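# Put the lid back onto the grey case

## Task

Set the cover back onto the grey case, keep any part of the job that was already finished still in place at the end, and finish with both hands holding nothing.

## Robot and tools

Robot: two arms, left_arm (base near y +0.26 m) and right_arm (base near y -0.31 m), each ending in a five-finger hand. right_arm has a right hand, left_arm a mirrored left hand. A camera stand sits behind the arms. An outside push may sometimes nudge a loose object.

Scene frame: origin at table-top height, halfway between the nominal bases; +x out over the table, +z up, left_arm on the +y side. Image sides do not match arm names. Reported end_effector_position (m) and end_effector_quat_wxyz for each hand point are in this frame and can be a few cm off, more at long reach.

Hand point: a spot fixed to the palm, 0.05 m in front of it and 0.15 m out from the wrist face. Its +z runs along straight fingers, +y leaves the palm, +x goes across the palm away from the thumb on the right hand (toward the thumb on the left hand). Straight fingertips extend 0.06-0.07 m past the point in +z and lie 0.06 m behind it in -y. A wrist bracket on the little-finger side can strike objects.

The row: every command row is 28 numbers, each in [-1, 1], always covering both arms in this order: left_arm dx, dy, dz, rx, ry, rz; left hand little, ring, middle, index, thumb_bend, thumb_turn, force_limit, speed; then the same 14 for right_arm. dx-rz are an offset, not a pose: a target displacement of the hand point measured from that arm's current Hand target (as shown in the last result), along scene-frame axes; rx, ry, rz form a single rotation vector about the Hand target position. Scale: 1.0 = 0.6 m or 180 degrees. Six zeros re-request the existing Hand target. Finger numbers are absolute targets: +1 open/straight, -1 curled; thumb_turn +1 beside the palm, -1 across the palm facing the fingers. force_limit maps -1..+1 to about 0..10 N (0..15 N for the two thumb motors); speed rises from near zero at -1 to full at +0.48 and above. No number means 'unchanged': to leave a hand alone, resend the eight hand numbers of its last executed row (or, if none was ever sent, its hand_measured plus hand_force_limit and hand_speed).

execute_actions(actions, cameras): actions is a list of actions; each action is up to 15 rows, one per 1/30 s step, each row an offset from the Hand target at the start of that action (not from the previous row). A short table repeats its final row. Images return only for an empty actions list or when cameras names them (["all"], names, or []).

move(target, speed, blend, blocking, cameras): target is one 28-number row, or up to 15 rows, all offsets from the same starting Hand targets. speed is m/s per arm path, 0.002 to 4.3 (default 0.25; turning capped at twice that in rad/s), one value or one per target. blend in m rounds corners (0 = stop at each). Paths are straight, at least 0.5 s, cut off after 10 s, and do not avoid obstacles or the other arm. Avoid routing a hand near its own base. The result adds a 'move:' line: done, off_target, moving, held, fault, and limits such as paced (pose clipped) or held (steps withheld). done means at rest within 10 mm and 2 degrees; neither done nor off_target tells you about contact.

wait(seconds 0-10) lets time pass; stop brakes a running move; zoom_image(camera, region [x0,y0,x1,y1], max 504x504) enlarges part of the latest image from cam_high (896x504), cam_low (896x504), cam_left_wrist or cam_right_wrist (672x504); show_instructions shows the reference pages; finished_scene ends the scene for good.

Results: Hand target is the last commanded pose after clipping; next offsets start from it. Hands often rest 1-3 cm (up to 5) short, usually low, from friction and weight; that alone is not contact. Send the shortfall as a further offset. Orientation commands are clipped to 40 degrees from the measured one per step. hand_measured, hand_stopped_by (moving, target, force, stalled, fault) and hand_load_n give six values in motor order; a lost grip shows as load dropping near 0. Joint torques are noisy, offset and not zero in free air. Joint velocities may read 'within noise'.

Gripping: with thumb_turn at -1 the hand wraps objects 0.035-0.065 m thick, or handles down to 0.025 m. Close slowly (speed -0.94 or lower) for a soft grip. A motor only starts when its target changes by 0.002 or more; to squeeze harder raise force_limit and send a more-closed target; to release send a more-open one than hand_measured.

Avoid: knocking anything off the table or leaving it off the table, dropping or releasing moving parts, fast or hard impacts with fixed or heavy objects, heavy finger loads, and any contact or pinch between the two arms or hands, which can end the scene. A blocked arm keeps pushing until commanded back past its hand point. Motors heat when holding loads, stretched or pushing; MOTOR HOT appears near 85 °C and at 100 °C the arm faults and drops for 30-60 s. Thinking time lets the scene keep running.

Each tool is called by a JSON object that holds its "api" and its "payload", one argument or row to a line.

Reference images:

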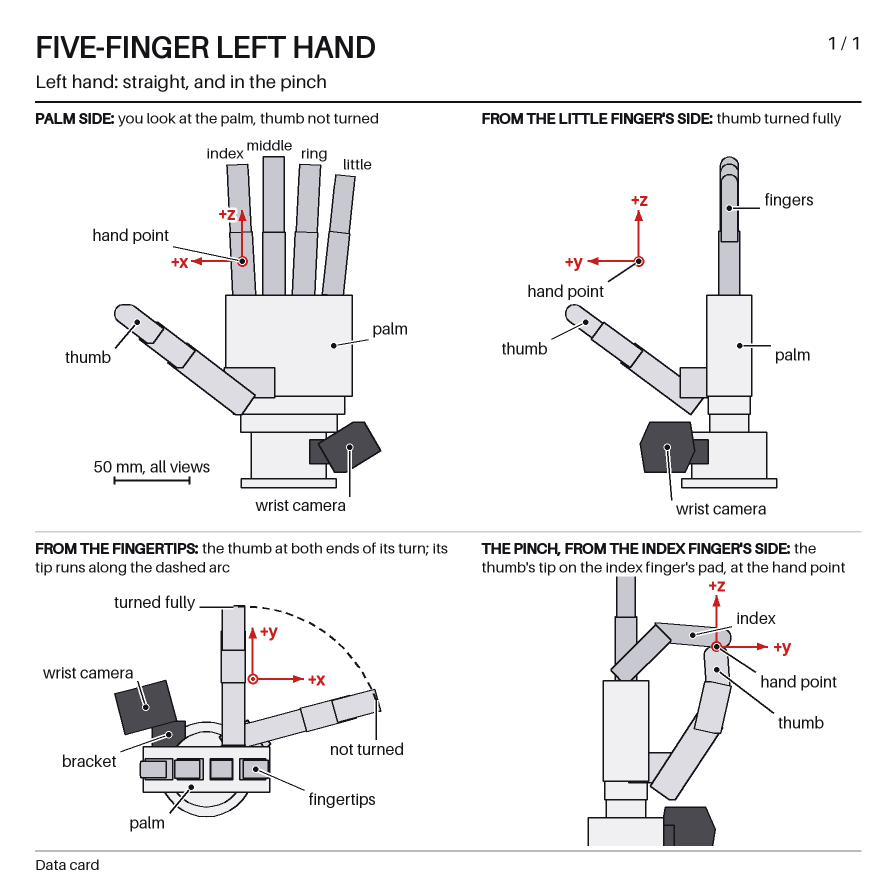

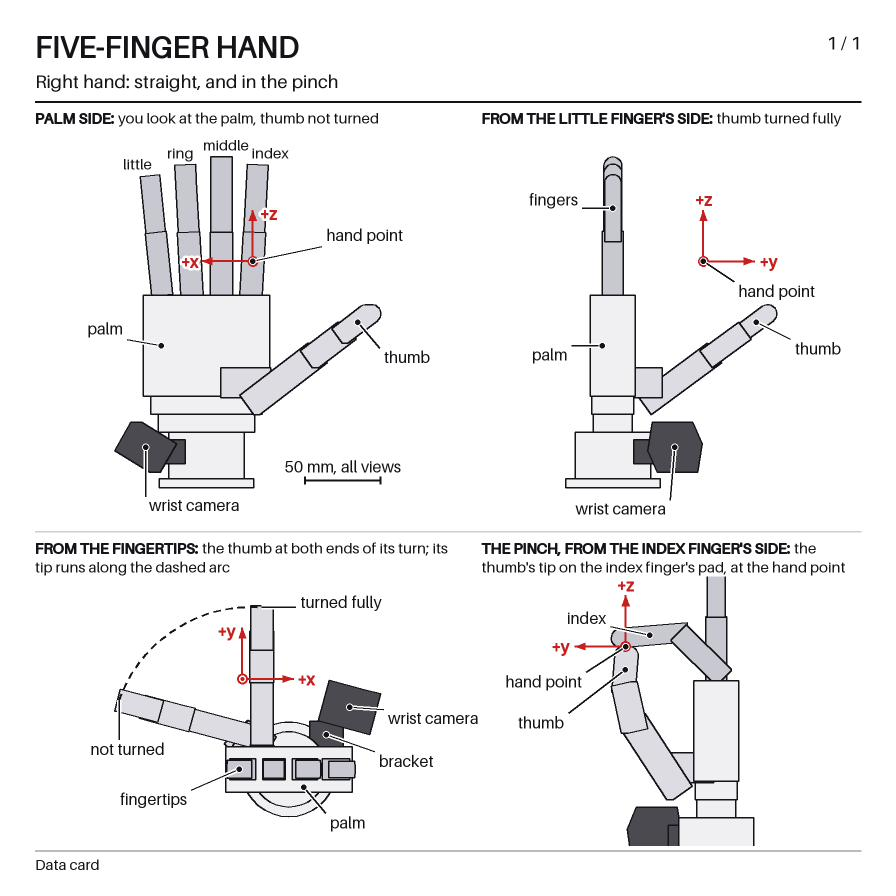

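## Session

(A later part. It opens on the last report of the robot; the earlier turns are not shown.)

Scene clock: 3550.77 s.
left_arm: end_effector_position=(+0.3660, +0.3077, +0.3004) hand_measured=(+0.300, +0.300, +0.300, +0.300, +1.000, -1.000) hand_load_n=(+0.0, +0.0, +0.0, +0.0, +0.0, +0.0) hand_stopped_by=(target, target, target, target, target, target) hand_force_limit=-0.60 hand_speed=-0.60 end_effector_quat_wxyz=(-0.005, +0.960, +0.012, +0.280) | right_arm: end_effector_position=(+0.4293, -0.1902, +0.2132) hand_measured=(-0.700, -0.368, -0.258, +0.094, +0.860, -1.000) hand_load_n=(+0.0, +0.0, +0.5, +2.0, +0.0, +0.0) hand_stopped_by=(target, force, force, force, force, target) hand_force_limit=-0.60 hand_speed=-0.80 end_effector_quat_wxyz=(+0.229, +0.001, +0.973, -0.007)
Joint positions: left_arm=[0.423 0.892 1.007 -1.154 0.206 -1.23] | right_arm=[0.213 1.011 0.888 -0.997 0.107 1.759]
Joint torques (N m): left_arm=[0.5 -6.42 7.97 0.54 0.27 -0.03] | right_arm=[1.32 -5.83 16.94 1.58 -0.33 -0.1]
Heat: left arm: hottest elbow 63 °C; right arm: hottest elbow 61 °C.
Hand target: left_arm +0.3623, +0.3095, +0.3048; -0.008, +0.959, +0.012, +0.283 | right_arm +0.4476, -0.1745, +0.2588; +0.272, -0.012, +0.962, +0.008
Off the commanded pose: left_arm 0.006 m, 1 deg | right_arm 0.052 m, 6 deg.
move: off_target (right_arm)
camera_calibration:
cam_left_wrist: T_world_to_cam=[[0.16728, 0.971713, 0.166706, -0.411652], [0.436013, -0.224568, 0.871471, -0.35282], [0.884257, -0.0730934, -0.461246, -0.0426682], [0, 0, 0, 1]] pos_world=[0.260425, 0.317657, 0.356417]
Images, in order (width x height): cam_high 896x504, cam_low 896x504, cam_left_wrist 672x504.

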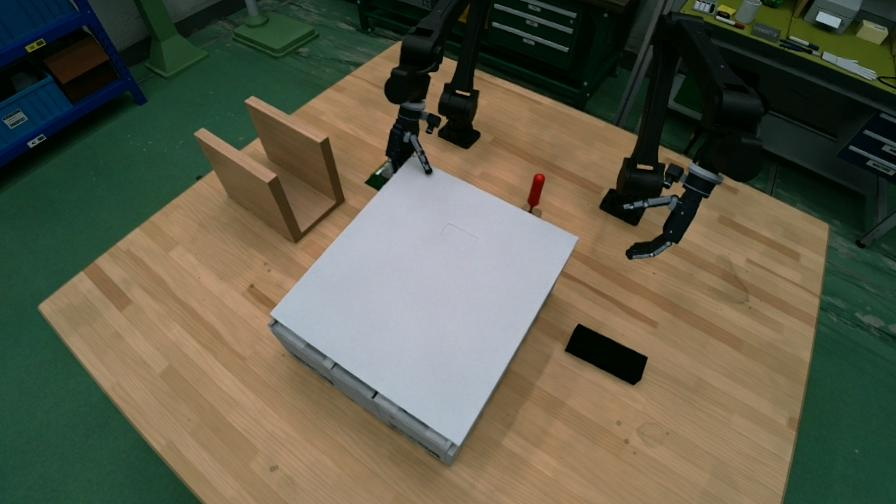

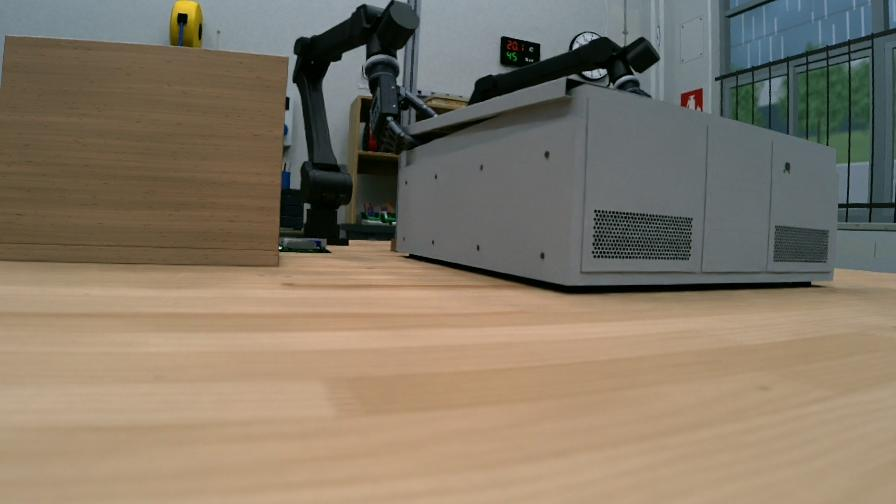

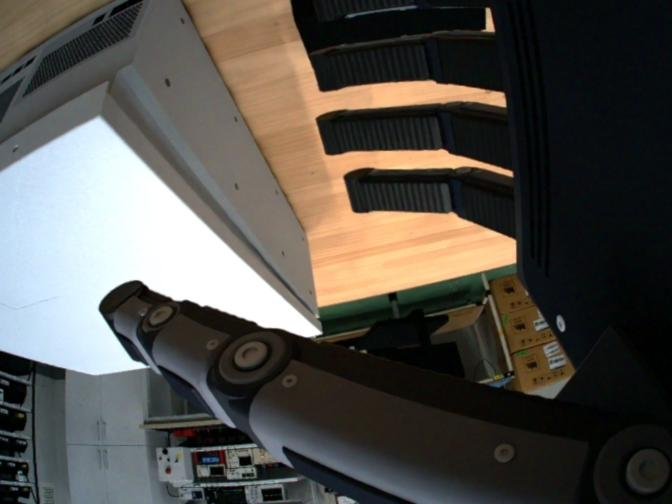

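{"api": "zoom_image", "payload": {
  "camera": "cam_high",
  "region": [420, 430, 470, 480]
}}

{"api": "zoom_image", "payload": {
  "camera": "cam_high",
  "region": [250, 300, 300, 350]
}}

{"api": "zoom_image", "payload": {
  "camera": "cam_high",
  "region": [550, 210, 600, 260]
}}

{"api": "zoom_image", "payload": {
  "camera": "cam_low",
  "region": [550, 60, 620, 130]
}}

Scaled by 10.080 from the camera's 896x504 image, which has a finer 1280x720 frame.

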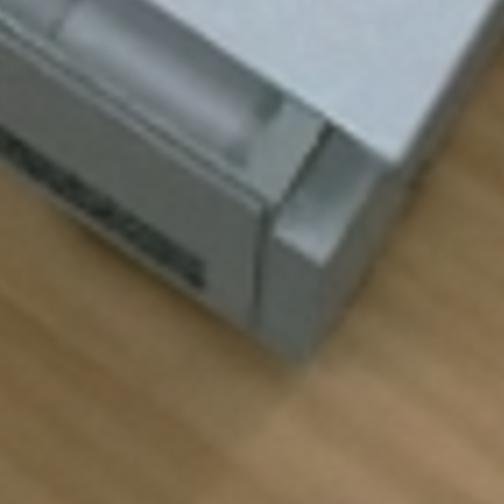

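Scaled by 10.080 from the camera's 896x504 image, which has a finer 1280x720 frame.

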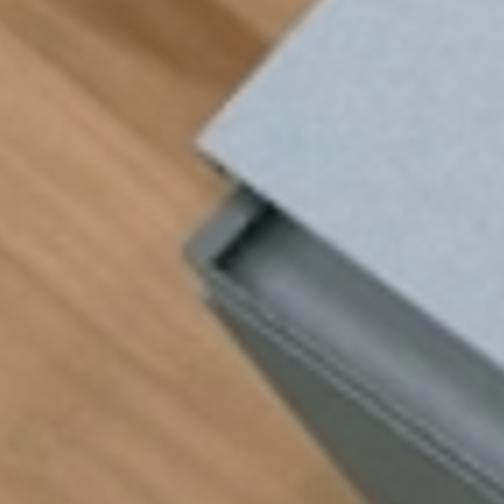

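Scaled by 10.080 from the camera's 896x504 image, which has a finer 1280x720 frame.

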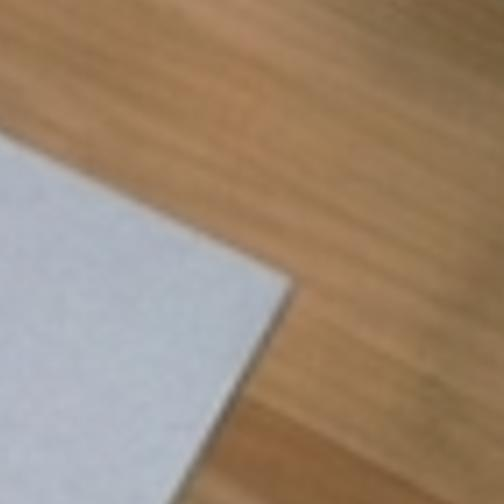

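Scaled by 7.200 from the camera's 896x504 image, which has a finer 1280x720 frame.

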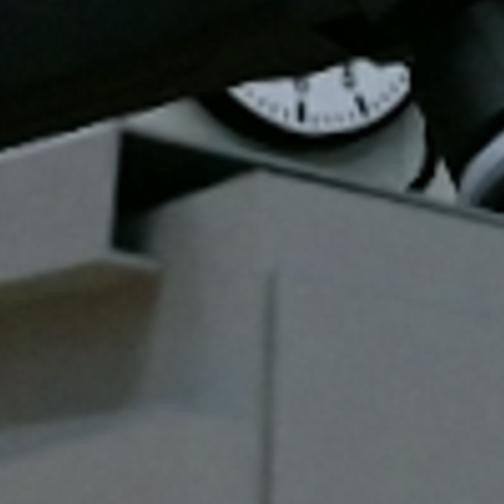

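{"api": "move", "payload": {
  "target": [
    [0, 0.0, 0, 0, 0, 0, 0.3, 0.3, 0.3, 0.3, 1.0, -1, -0.6, -0.6, 0, -0.015, -0.06, 0, 0, 0, -0.7, -0.6, -0.5, -0.4, 0.4, -1, -0.6, -0.8]
  ],
  "speed": 0.03,
  "cameras": ["cam_low", "cam_left_wrist", "cam_right_wrist"]
}}

{"api": "zoom_image", "payload": {
  "camera": "cam_left_wrist",
  "region": [0, 0, 340, 340]
}}

{"api": "zoom_image", "payload": {
  "camera": "cam_low",
  "region": [395, 70, 605, 180]
}}

Scene clock: 3591.60 s.
left_arm: end_effector_position=(+0.3660, +0.3077, +0.3004) hand_measured=(+0.300, +0.300, +0.300, +0.300, +1.000, -1.000) hand_load_n=(+0.0, +0.0, +0.0, -0.5, +0.0, +0.0) hand_stopped_by=(target, target, target, target, target, target) hand_force_limit=-0.60 hand_speed=-0.60 end_effector_quat_wxyz=(-0.005, +0.960, +0.012, +0.280) | right_arm: end_effector_position=(+0.4326, -0.1869, +0.2099) hand_measured=(-0.700, -0.368, -0.258, +0.094, +0.860, -1.000) hand_load_n=(+0.0, -1.5, +0.0, -1.0, +0.5, +1.0) hand_stopped_by=(target, force, force, force, force, target) hand_force_limit=-0.60 hand_speed=-0.80 end_effector_quat_wxyz=(+0.243, -0.007, +0.970, -0.001)
Joint positions: left_arm=[0.423 0.892 1.007 -1.154 0.206 -1.23] | right_arm=[0.212 1.007 0.864 -0.946 0.096 1.742]
Joint torques (N m): left_arm=[-0.38 -5.36 7.86 0.68 0.19 -0.02] | right_arm=[-0.56 -4.48 11.17 3.82 -0.4 -0.17]
Heat: left arm: hottest elbow 62 °C; right arm: hottest elbow 65 °C.
Hand target: left_arm +0.3623, +0.3095, +0.3048; -0.008, +0.959, +0.012, +0.283 | right_arm +0.4475, -0.1835, +0.2228; +0.272, -0.012, +0.962, +0.007
Off the commanded pose: left_arm 0.006 m, 1 deg | right_arm 0.020 m, 4 deg.
move: off_target (right_arm)
camera_calibration:
cam_left_wrist: T_world_to_cam=[[0.16728, 0.971713, 0.166706, -0.411652], [0.436013, -0.224568, 0.871471, -0.35282], [0.884257, -0.0730934, -0.461246, -0.0426682], [0, 0, 0, 1]] pos_world=[0.260425, 0.317657, 0.356417]
cam_right_wrist: T_world_to_cam=[[-0.217558, 0.972066, -0.088067, 0.293139], [0.489188, 0.186671, 0.851968, -0.352958], [0.844609, 0.142271, -0.516135, -0.115204], [0, 0, 0, 1]] pos_world=[0.333739, -0.202673, 0.267063]
Images, in order (width x height): cam_low 896x504, cam_left_wrist 672x504, cam_right_wrist 672x504.

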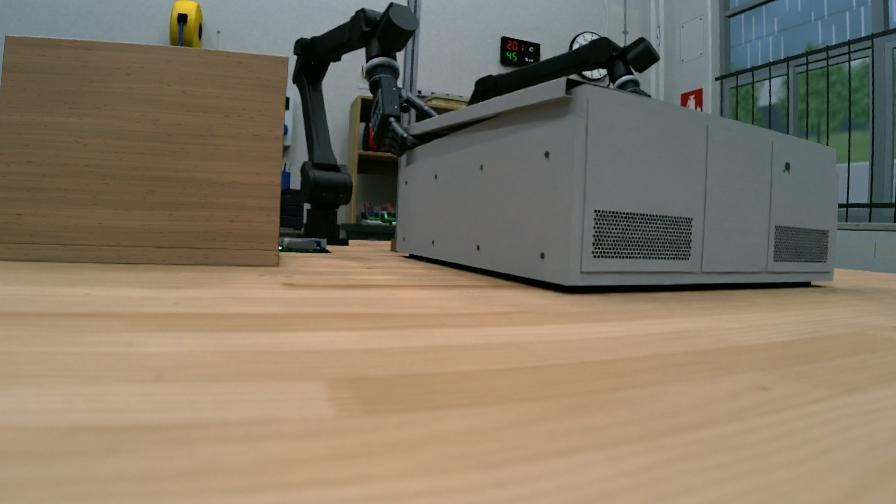

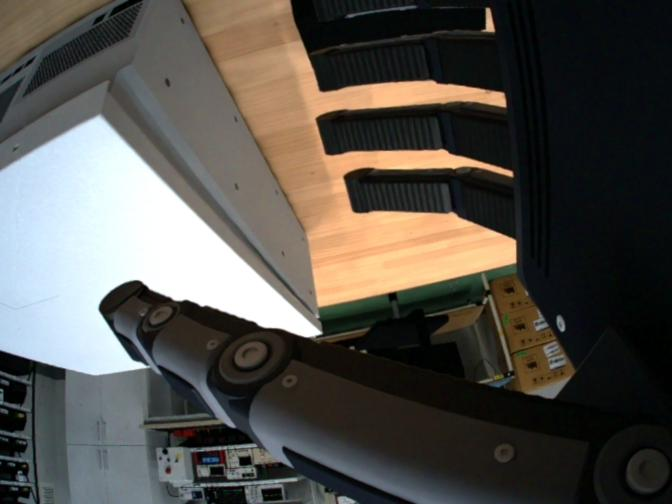

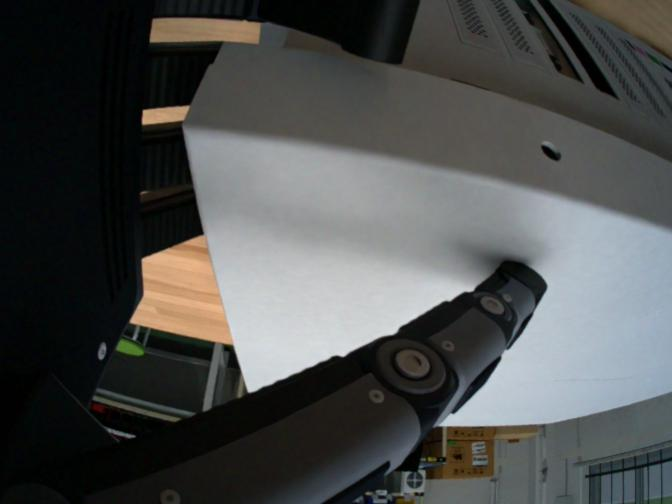

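Scaled by 1.482 from the camera's 672x504 image, which has a finer 960x720 frame.

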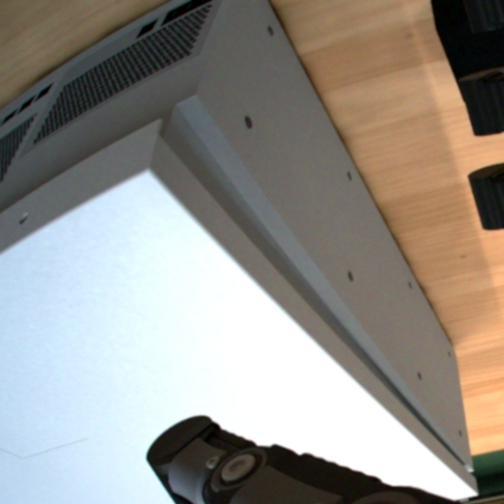

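Scaled by 2.400 from the camera's 896x504 image, which has a finer 1280x720 frame.

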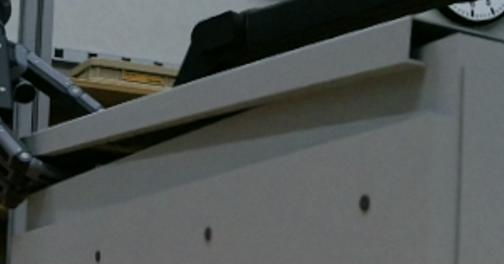

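{"api": "move", "payload": {
  "target": [
    [0, 0.0, 0, 0, 0, 0, 0.3, 0.3, 0.3, 0.3, 1.0, -1, -0.6, -0.6, 0, 0.0, -0.04, 0, 0, 0, -0.7, -0.6, -0.5, -0.4, 0.4, -1, -0.6, -0.8]
  ],
  "speed": 0.03,
  "cameras": ["cam_low", "cam_left_wrist", "cam_right_wrist"]
}}

{"api": "zoom_image", "payload": {
  "camera": "cam_low",
  "region": [355, 70, 565, 180]
}}

Scene clock: 3603.80 s.
left_arm: end_effector_position=(+0.3660, +0.3077, +0.3004) hand_measured=(+0.300, +0.300, +0.300, +0.300, +1.000, -1.000) hand_load_n=(+0.0, +0.0, +0.0, +0.0, +0.0, +0.0) hand_stopped_by=(target, target, target, target, target, target) hand_force_limit=-0.60 hand_speed=-0.60 end_effector_quat_wxyz=(-0.005, +0.960, +0.012, +0.280) | right_arm: end_effector_position=(+0.4312, -0.1864, +0.2086) hand_measured=(-0.700, -0.368, -0.258, +0.094, +0.860, -1.000) hand_load_n=(+0.0, -6.0, +0.0, +2.0, +0.0, +0.0) hand_stopped_by=(target, force, force, force, force, target) hand_force_limit=-0.60 hand_speed=-0.80 end_effector_quat_wxyz=(+0.263, -0.015, +0.965, +0.002)
Joint positions: left_arm=[0.423 0.892 1.007 -1.154 0.206 -1.23] | right_arm=[0.211 0.982 0.828 -0.892 0.093 1.723]
Joint torques (N m): left_arm=[0.09 -5.3 7.9 0.83 0.22 -0.06] | right_arm=[-0.56 -0.85 9.32 4.53 -0.36 0.04]
Heat: left arm: hottest elbow 62 °C; right arm: hottest elbow 62 °C.
Hand target: left_arm +0.3623, +0.3095, +0.3048; -0.008, +0.959, +0.012, +0.283 | right_arm +0.4475, -0.1835, +0.1987; +0.272, -0.012, +0.962, +0.008
Off the commanded pose: left_arm 0.006 m, 1 deg | right_arm 0.019 m, 1 deg.
move: off_target (right_arm)
camera_calibration:
cam_left_wrist: T_world_to_cam=[[0.16728, 0.971713, 0.166706, -0.411652], [0.436013, -0.224568, 0.871471, -0.35282], [0.884257, -0.0730934, -0.461246, -0.0426682], [0, 0, 0, 1]] pos_world=[0.260425, 0.317657, 0.356417]
cam_right_wrist: T_world_to_cam=[[-0.230462, 0.968296, -0.0963806, 0.298897], [0.450171, 0.193904, 0.871635, -0.337262], [0.862689, 0.157491, -0.480587, -0.127119], [0, 0, 0, 1]] pos_world=[0.330375, -0.204005, 0.261686]
Images, in order (width x height): cam_low 896x504, cam_left_wrist 672x504, cam_right_wrist 672x504.

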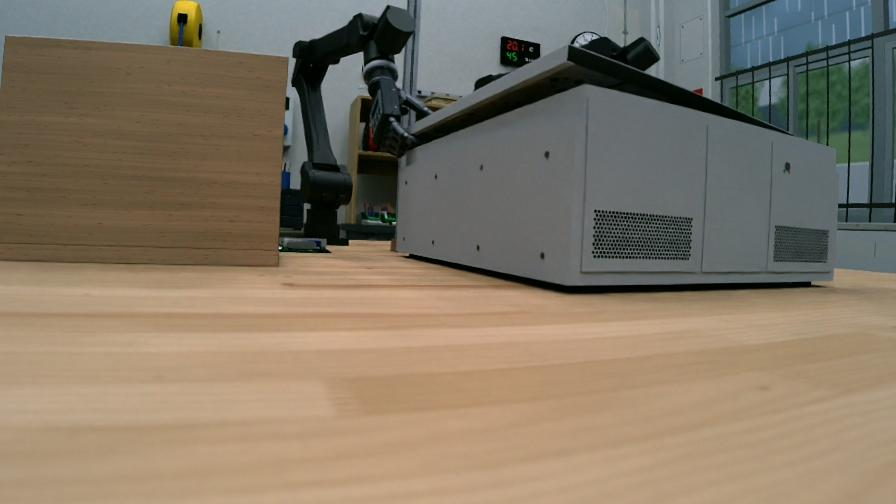

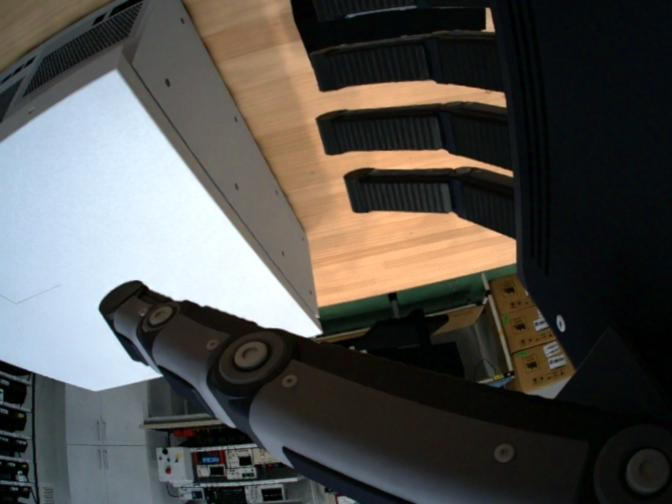

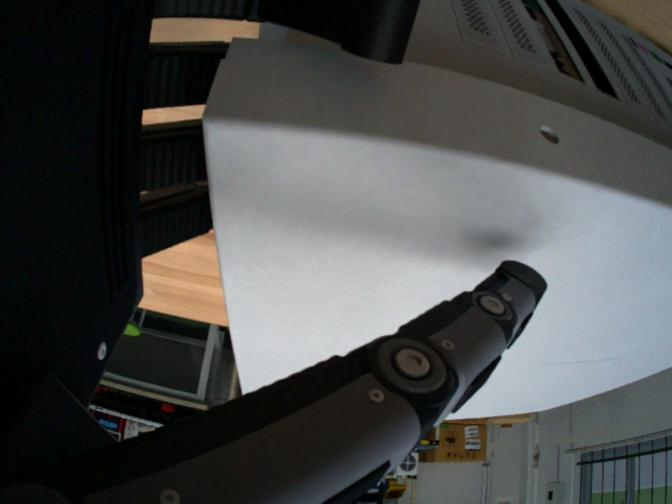

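Scaled by 2.400 from the camera's 896x504 image, which has a finer 1280x720 frame.

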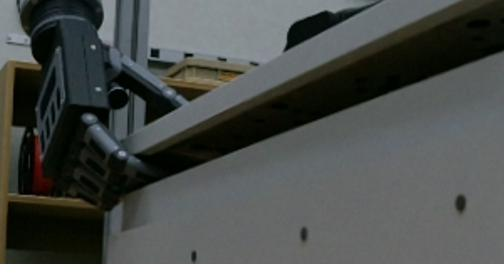

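{"api": "move", "payload": {
  "target": [
    [0, 0.0, 0, 0, 0, 0, 0.3, 0.3, 0.3, 0.3, 1.0, -1, -0.6, -0.6, 0, 0.0, -0.01, 0, 0.025, 0, -0.7, -0.6, -0.5, -0.4, 0.4, -1, -0.6, -0.8]
  ],
  "speed": 0.03,
  "cameras": ["cam_low", "cam_left_wrist", "cam_right_wrist"]
}}

{"api": "zoom_image", "payload": {
  "camera": "cam_low",
  "region": [355, 70, 565, 180]
}}

Scene clock: 3626.80 s.
left_arm: end_effector_position=(+0.3660, +0.3077, +0.3004) hand_measured=(+0.300, +0.300, +0.300, +0.300, +1.000, -1.000) hand_load_n=(+0.0, +0.0, +0.0, +0.0, +0.0, +0.0) hand_stopped_by=(target, target, target, target, target, target) hand_force_limit=-0.60 hand_speed=-0.60 end_effector_quat_wxyz=(-0.005, +0.960, +0.012, +0.280) | right_arm: end_effector_position=(+0.4319, -0.1867, +0.2070) hand_measured=(-0.700, -0.368, -0.258, +0.094, +0.860, -1.000) hand_load_n=(+0.0, -6.0, +0.5, +0.0, +0.0, +0.0) hand_stopped_by=(target, force, force, force, force, target) hand_force_limit=-0.60 hand_speed=-0.80 end_effector_quat_wxyz=(+0.248, -0.014, +0.969, +0.006)
Joint positions: left_arm=[0.423 0.892 1.007 -1.154 0.206 -1.23] | right_arm=[0.202 1.002 0.847 -0.921 0.077 1.721]
Joint torques (N m): left_arm=[0.03 -5.6 7.95 0.79 0.21 -0.05] | right_arm=[-0.38 1.32 11.59 2.37 -0.41 0.05]
Heat: left arm: hottest elbow 62 °C; right arm: hottest elbow 57 °C.
Hand target: left_arm +0.3623, +0.3095, +0.3048; -0.008, +0.959, +0.012, +0.283 | right_arm +0.4476, -0.1835, +0.1928; +0.234, -0.012, +0.972, +0.008
Off the commanded pose: left_arm 0.006 m, 1 deg | right_arm 0.021 m, 2 deg.
move: off_target (right_arm)
camera_calibration:
cam_left_wrist: T_world_to_cam=[[0.16728, 0.971713, 0.166706, -0.411652], [0.436013, -0.224568, 0.871471, -0.35282], [0.884257, -0.0730934, -0.461246, -0.0426682], [0, 0, 0, 1]] pos_world=[0.260425, 0.317657, 0.356417]
cam_right_wrist: T_world_to_cam=[[-0.233676, 0.968887, -0.0815649, 0.297653], [0.4775, 0.187428, 0.858408, -0.346385], [0.846988, 0.161642, -0.506441, -0.115483], [0, 0, 0, 1]] pos_world=[0.332766, -0.204803, 0.263133]
Images, in order (width x height): cam_low 896x504, cam_left_wrist 672x504, cam_right_wrist 672x504.

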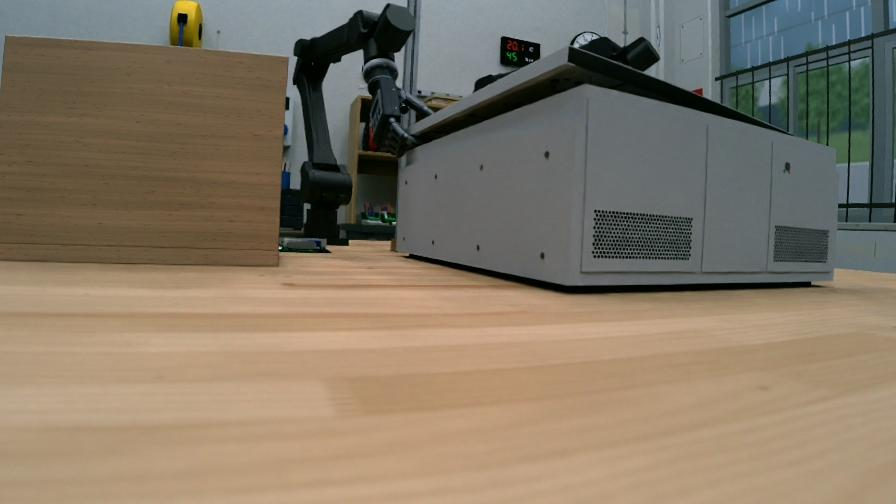

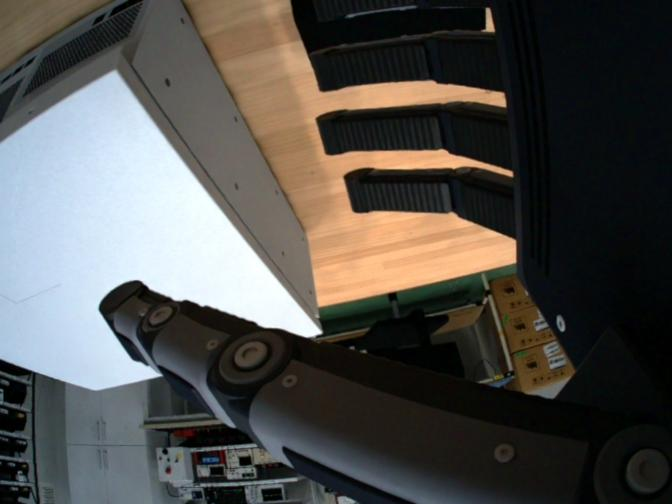

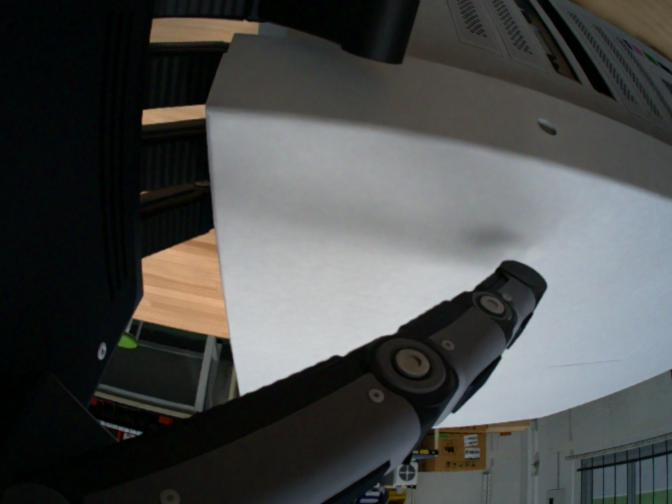

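Scaled by 2.400 from the camera's 896x504 image, which has a finer 1280x720 frame.

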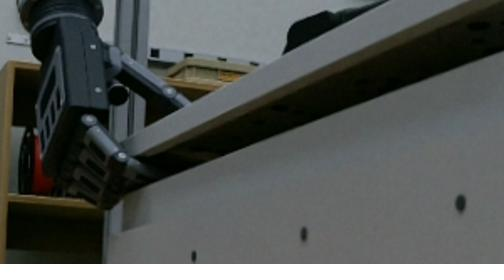

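{"api": "move", "payload": {
  "target": [
    [0, 0.0, 0, 0, 0, 0, 0.3, 0.3, 0.3, 0.3, 1.0, -1, -0.6, -0.6, 0, 0.0, 0.02, 0, 0, 0, -0.7, -0.6, -0.5, -0.4, 0.4, -1, -0.6, -0.8],
    [0, 0.0, 0, 0, 0, 0, 0.3, 0.3, 0.3, 0.3, 1.0, -1, -0.6, -0.6, 0, -0.05, 0.02, 0, 0, 0, -0.7, -0.6, -0.5, -0.4, 0.4, -1, -0.6, -0.8]
  ],
  "speed": 0.04,
  "cameras": ["cam_low", "cam_left_wrist", "cam_right_wrist"]
}}

{"api": "zoom_image", "payload": {
  "camera": "cam_low",
  "region": [355, 70, 565, 180]
}}

Scene clock: 3654.20 s.
left_arm: end_effector_position=(+0.3660, +0.3077, +0.3004) hand_measured=(+0.300, +0.300, +0.300, +0.300, +1.000, -1.000) hand_load_n=(+0.0, +0.0, +0.0, +0.0, +0.0, +0.0) hand_stopped_by=(target, target, target, target, target, target) hand_force_limit=-0.60 hand_speed=-0.60 end_effector_quat_wxyz=(-0.005, +0.960, +0.012, +0.280) | right_arm: end_effector_position=(+0.4326, -0.1921, +0.2084) hand_measured=(-0.700, -0.368, -0.258, +0.092, +0.860, -1.000) hand_load_n=(+0.0, -1.0, +1.5, -7.5, +0.0, +0.0) hand_stopped_by=(target, force, force, force, force, target) hand_force_limit=-0.60 hand_speed=-0.80 end_effector_quat_wxyz=(+0.235, -0.031, +0.971, +0.028)
Joint positions: left_arm=[0.423 0.892 1.007 -1.154 0.206 -1.23] | right_arm=[0.143 1.019 0.865 -0.938 -0.005 1.648]
Joint torques (N m): left_arm=[0.03 -6.01 7.87 0.73 0.18 -0.01] | right_arm=[-3.14 -2.37 11.77 1.48 1.12 -0.08]
Heat: left arm: hottest elbow 62 °C; right arm: hottest elbow 55 °C.
Hand target: left_arm +0.3623, +0.3095, +0.3048; -0.008, +0.959, +0.012, +0.283 | right_arm +0.4475, -0.2135, +0.2048; +0.234, -0.011, +0.972, +0.008
Off the commanded pose: left_arm 0.006 m, 1 deg | right_arm 0.026 m, 3 deg.
move: off_target (right_arm)
camera_calibration:
cam_left_wrist: T_world_to_cam=[[0.16728, 0.971713, 0.166706, -0.411652], [0.436013, -0.224568, 0.871471, -0.35282], [0.884257, -0.0730934, -0.461246, -0.0426682], [0, 0, 0, 1]] pos_world=[0.260425, 0.317657, 0.356417]
cam_right_wrist: T_world_to_cam=[[-0.278202, 0.959597, -0.0421504, 0.312404], [0.491431, 0.179903, 0.852133, -0.353002], [0.825287, 0.216351, -0.521626, -0.0915261], [0, 0, 0, 1]] pos_world=[0.335923, -0.216474, 0.266231]
Images, in order (width x height): cam_low 896x504, cam_left_wrist 672x504, cam_right_wrist 672x504.

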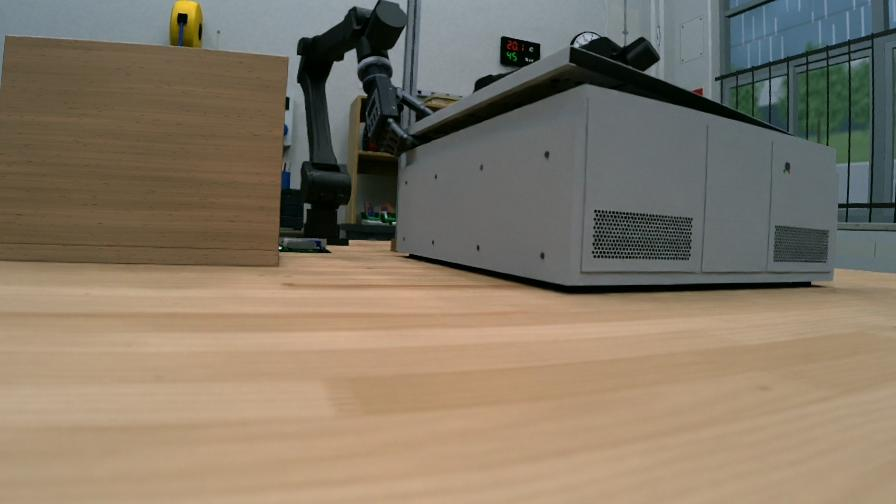

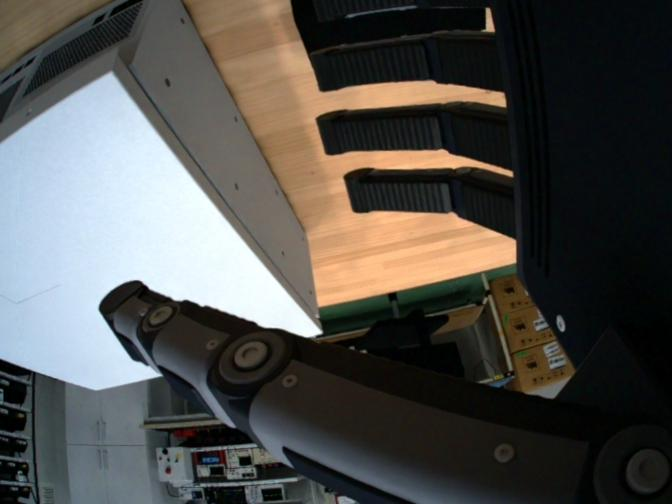

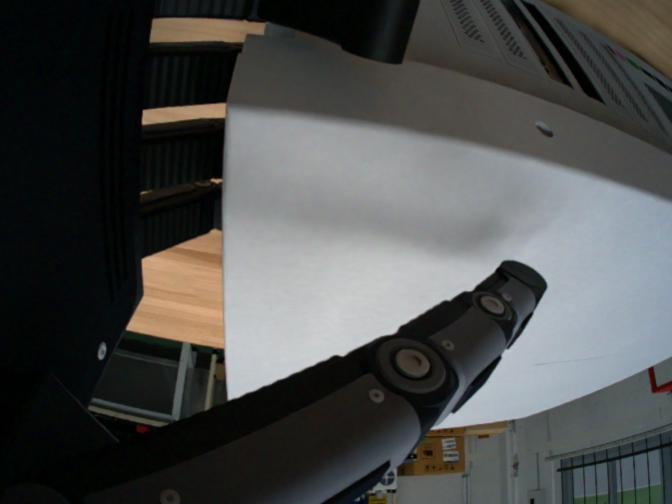

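Scaled by 2.400 from the camera's 896x504 image, which has a finer 1280x720 frame.

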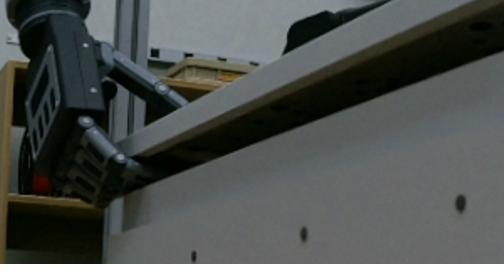

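{"api": "move", "payload": {
  "target": [
    [0, 0.0, 0, 0, 0, 0, 0.3, 0.3, 0.3, 0.3, 1.0, -1, -0.6, -0.6, 0, 0.025, 0.04, 0, 0, 0, -0.7, -0.6, -0.5, -0.4, 0.4, -1, -0.6, -0.8],
    [0, 0.0, 0, 0, 0, 0, 0.3, 0.3, 0.3, 0.3, 1.0, -1, -0.6, -0.6, 0, 0.02, 0.1, 0, 0, 0, -0.7, -0.6, -0.5, -0.4, 0.4, -1, -0.6, -0.8]
  ],
  "speed": 0.03,
  "cameras": ["cam_low", "cam_right_wrist"]
}}

{"api": "zoom_image", "payload": {
  "camera": "cam_low",
  "region": [355, 70, 565, 180]
}}

Scene clock: 3678.37 s.
left_arm: end_effector_position=(+0.3660, +0.3077, +0.3004) hand_measured=(+0.300, +0.300, +0.300, +0.300, +1.000, -1.000) hand_load_n=(+0.0, +0.0, +0.0, +0.0, +0.0, +0.0) hand_stopped_by=(target, target, target, target, target, target) hand_force_limit=-0.60 hand_speed=-0.60 end_effector_quat_wxyz=(-0.005, +0.960, +0.012, +0.280) | right_arm: end_effector_position=(+0.4289, -0.1984, +0.2225) hand_measured=(-0.700, -0.368, -0.258, +0.094, +0.860, -1.000) hand_load_n=(+0.0, +0.5, +2.0, +0.0, +0.0, +0.0) hand_stopped_by=(target, force, force, force, force, target) hand_force_limit=-0.60 hand_speed=-0.80 end_effector_quat_wxyz=(+0.197, -0.020, +0.980, +0.008)
Joint positions: left_arm=[0.423 0.892 1.007 -1.154 0.206 -1.23] | right_arm=[0.149 1.046 0.955 -1.084 0.032 1.668]
Joint torques (N m): left_arm=[-0.15 -5.3 7.97 0.64 0.17 -0.06] | right_arm=[-0.73 -6.36 17.07 0.62 0.32 0.07]
Heat: left arm: hottest elbow 62 °C; right arm: hottest elbow 56 °C.
Hand target: left_arm +0.3623, +0.3095, +0.3048; -0.008, +0.959, +0.012, +0.283 | right_arm +0.4476, -0.2016, +0.2649; +0.234, -0.011, +0.972, +0.008
Off the commanded pose: left_arm 0.006 m, 1 deg | right_arm 0.046 m, 4 deg.
move: off_target (right_arm)
camera_calibration:
cam_right_wrist: T_world_to_cam=[[-0.254329, 0.965454, -0.0566956, 0.312113], [0.561592, 0.195158, 0.804069, -0.378404], [0.787357, 0.172658, -0.591826, -0.0564921], [0, 0, 0, 1]] pos_world=[0.336368, -0.217729, 0.288525]
Images, in order (width x height): cam_low 896x504, cam_right_wrist 672x504.

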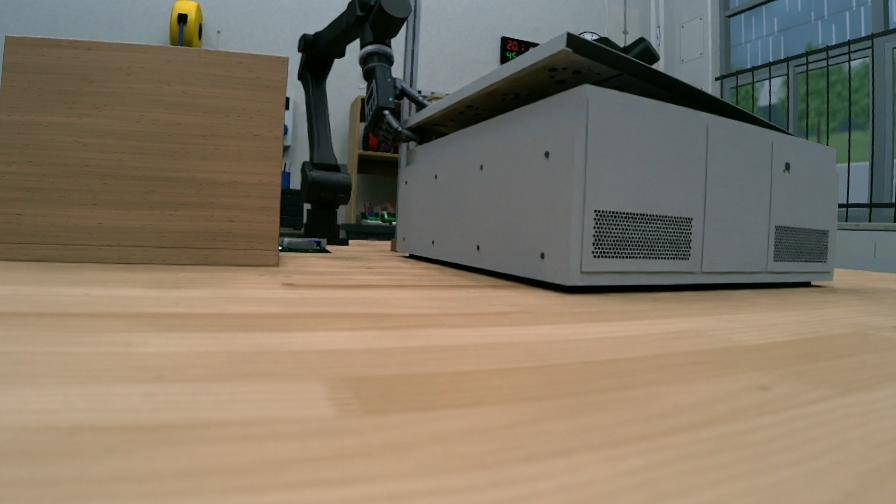

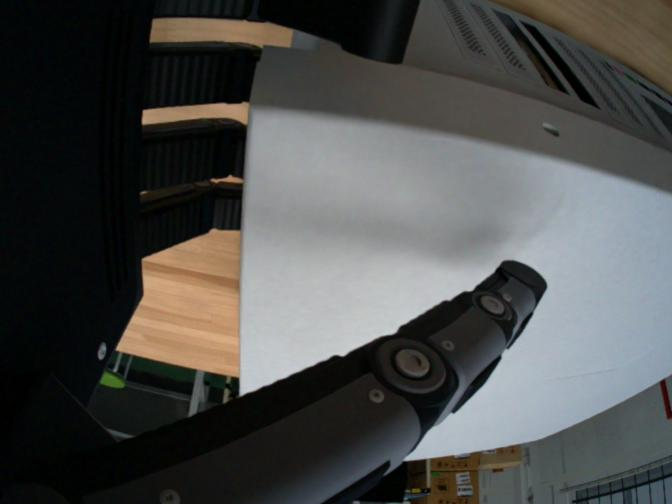

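Scaled by 2.400 from the camera's 896x504 image, which has a finer 1280x720 frame.

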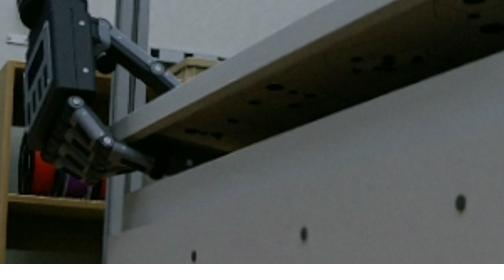

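{"api": "move", "payload": {
  "target": [
    [0, 0.0, 0, 0, 0, 0, 0.3, 0.3, 0.3, 0.3, 1.0, -1, -0.6, -0.6, 0, -0.03, 0.0, 0, 0, 0, -0.7, -0.6, -0.5, -0.4, 0.4, -1, -0.6, -0.8]
  ],
  "speed": 0.03,
  "cameras": ["cam_low", "cam_right_wrist", "cam_high"]
}}

{"api": "zoom_image", "payload": {
  "camera": "cam_low",
  "region": [355, 70, 565, 180]
}}

Scene clock: 3717.67 s.
left_arm: end_effector_position=(+0.3660, +0.3077, +0.3004) hand_measured=(+0.300, +0.300, +0.300, +0.300, +1.000, -1.000) hand_load_n=(+0.0, +0.5, +0.0, +0.0, -0.5, +0.0) hand_stopped_by=(target, target, target, target, target, target) hand_force_limit=-0.60 hand_speed=-0.60 end_effector_quat_wxyz=(-0.005, +0.960, +0.012, +0.280) | right_arm: end_effector_position=(+0.4293, -0.2096, +0.2221) hand_measured=(-0.700, -0.368, -0.258, +0.094, +0.860, -1.000) hand_load_n=(+0.0, +0.5, +3.5, +0.0, +0.0, +0.0) hand_stopped_by=(target, force, force, force, force, target) hand_force_limit=-0.60 hand_speed=-0.80 end_effector_quat_wxyz=(+0.194, -0.018, +0.981, +0.010)
Joint positions: left_arm=[0.423 0.892 1.007 -1.154 0.206 -1.23] | right_arm=[0.11 1.046 0.955 -1.089 0.014 1.638]
Joint torques (N m): left_arm=[-0.15 -5.6 7.86 0.83 0.21 -0.07] | right_arm=[-2.02 -6.83 16.61 0.8 0.05 -0.14]
Heat: left arm: hottest elbow 61 °C; right arm: hottest elbow 63 °C.
Hand target: left_arm +0.3623, +0.3095, +0.3048; -0.008, +0.959, +0.012, +0.283 | right_arm +0.4475, -0.2195, +0.2648; +0.234, -0.011, +0.972, +0.008
Off the commanded pose: left_arm 0.006 m, 1 deg | right_arm 0.048 m, 5 deg.
move: off_target (right_arm)
camera_calibration:
cam_right_wrist: T_world_to_cam=[[-0.251128, 0.96662, -0.0508038, 0.320584], [0.566995, 0.189438, 0.801642, -0.379043], [0.784507, 0.172509, -0.595642, -0.0530766], [0, 0, 0, 1]] pos_world=[0.337062, -0.228922, 0.288529]
Images, in order (width x height): cam_high 896x504, cam_low 896x504, cam_right_wrist 672x504.

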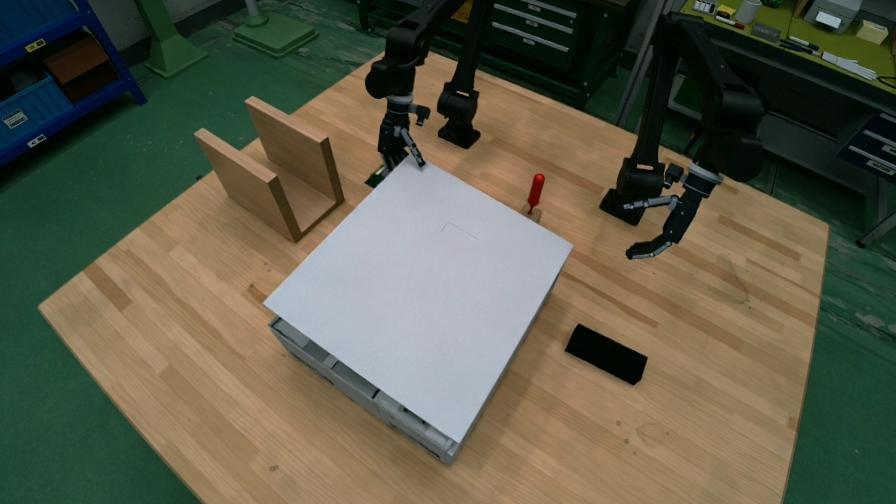

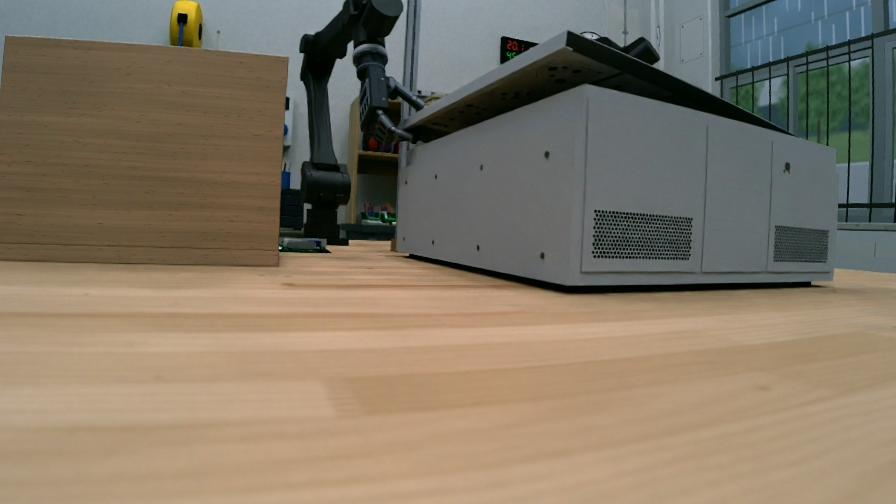

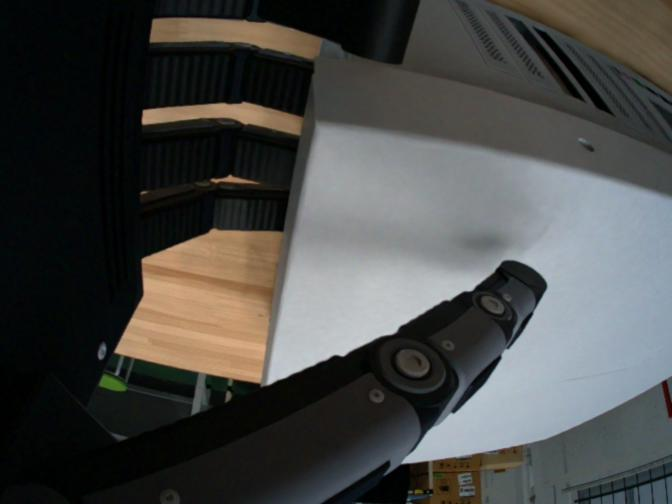

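Scaled by 2.400 from the camera's 896x504 image, which has a finer 1280x720 frame.

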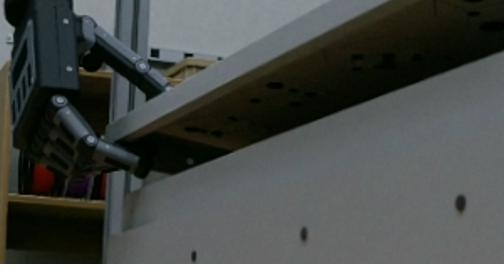

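{"api": "move", "payload": {
  "target": [
    [0, 0.0, 0, 0, 0, 0, 0.3, 0.3, 0.3, 0.3, 1.0, -1, -0.6, -0.6, 0, -0.025, 0.0, 0, 0, 0, -0.7, -0.6, -0.5, -0.4, 0.4, -1, -0.6, -0.8]
  ],
  "speed": 0.03,
  "cameras": ["cam_low", "cam_right_wrist", "cam_high"]
}}

{"api": "zoom_image", "payload": {
  "camera": "cam_low",
  "region": [355, 70, 565, 180]
}}

Scene clock: 3729.43 s.
left_arm: end_effector_position=(+0.3660, +0.3077, +0.3004) hand_measured=(+0.300, +0.300, +0.300, +0.300, +1.000, -1.000) hand_load_n=(+0.0, +0.0, +0.0, +0.0, +0.0, +0.0) hand_stopped_by=(target, target, target, target, target, target) hand_force_limit=-0.60 hand_speed=-0.60 end_effector_quat_wxyz=(-0.005, +0.960, +0.012, +0.280) | right_arm: end_effector_position=(+0.4299, -0.2268, +0.2215) hand_measured=(-0.700, -0.368, -0.258, +0.094, +0.860, -1.000) hand_load_n=(+0.0, +0.0, +4.0, +0.0, +0.0, +0.0) hand_stopped_by=(target, force, force, force, force, target) hand_force_limit=-0.60 hand_speed=-0.80 end_effector_quat_wxyz=(+0.192, -0.017, +0.981, +0.009)
Joint positions: left_arm=[0.423 0.892 1.007 -1.154 0.206 -1.23] | right_arm=[0.055 1.046 0.955 -1.092 -0.005 1.588]
Joint torques (N m): left_arm=[-0.03 -5.71 7.94 0.76 0.23 -0.02] | right_arm=[-1.73 -7 16.47 0.91 -0.14 -0.1]
Heat: left arm: hottest elbow 61 °C; right arm: hottest elbow 64 °C.
Hand target: left_arm +0.3623, +0.3095, +0.3048; -0.008, +0.959, +0.012, +0.283 | right_arm +0.4476, -0.2346, +0.2648; +0.234, -0.011, +0.972, +0.008
Off the commanded pose: left_arm 0.006 m, 1 deg | right_arm 0.047 m, 5 deg.
move: off_target (right_arm)
camera_calibration:
cam_right_wrist: T_world_to_cam=[[-0.24927, 0.967039, -0.0519581, 0.336915], [0.57018, 0.189917, 0.799266, -0.376415], [0.782789, 0.169607, -0.598727, -0.0501439], [0, 0, 0, 1]] pos_world=[0.337859, -0.245818, 0.288339]
Images, in order (width x height): cam_high 896x504, cam_low 896x504, cam_right_wrist 672x504.

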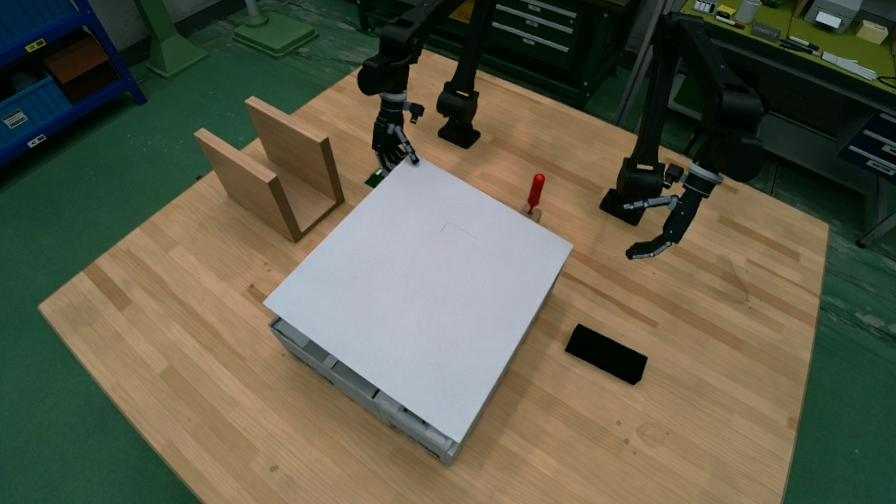

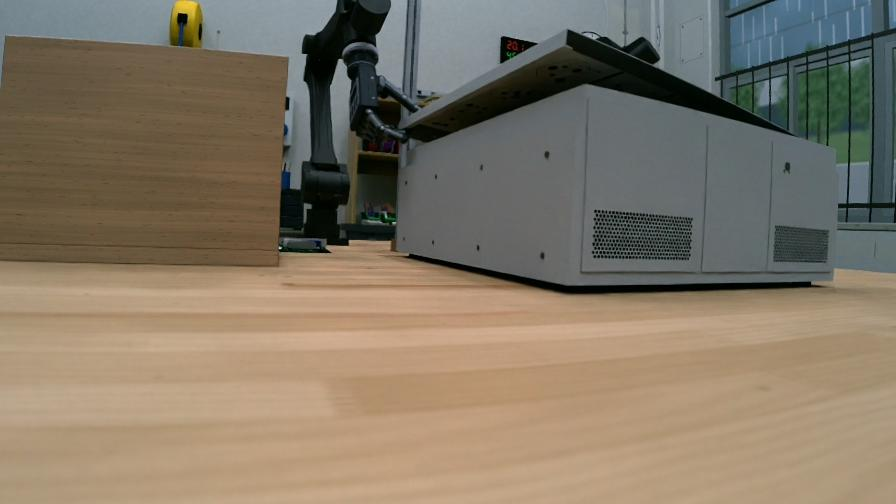

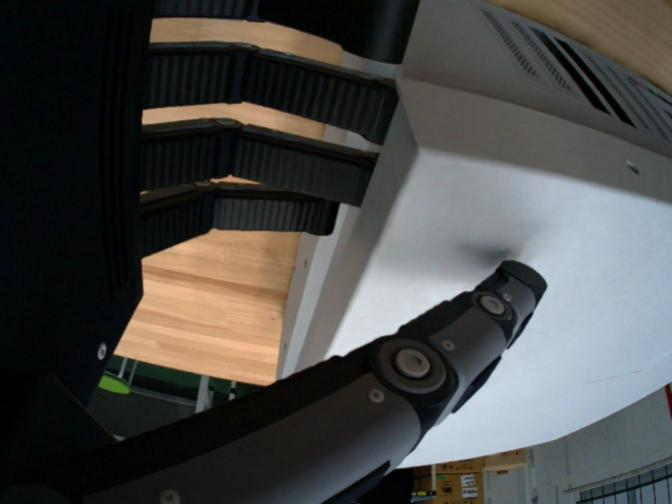

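Scaled by 2.400 from the camera's 896x504 image, which has a finer 1280x720 frame.

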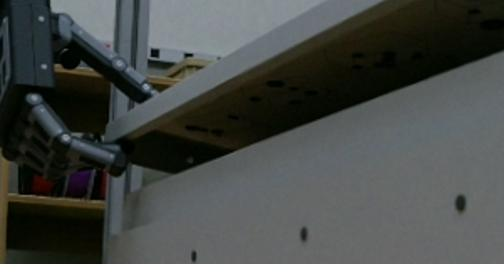

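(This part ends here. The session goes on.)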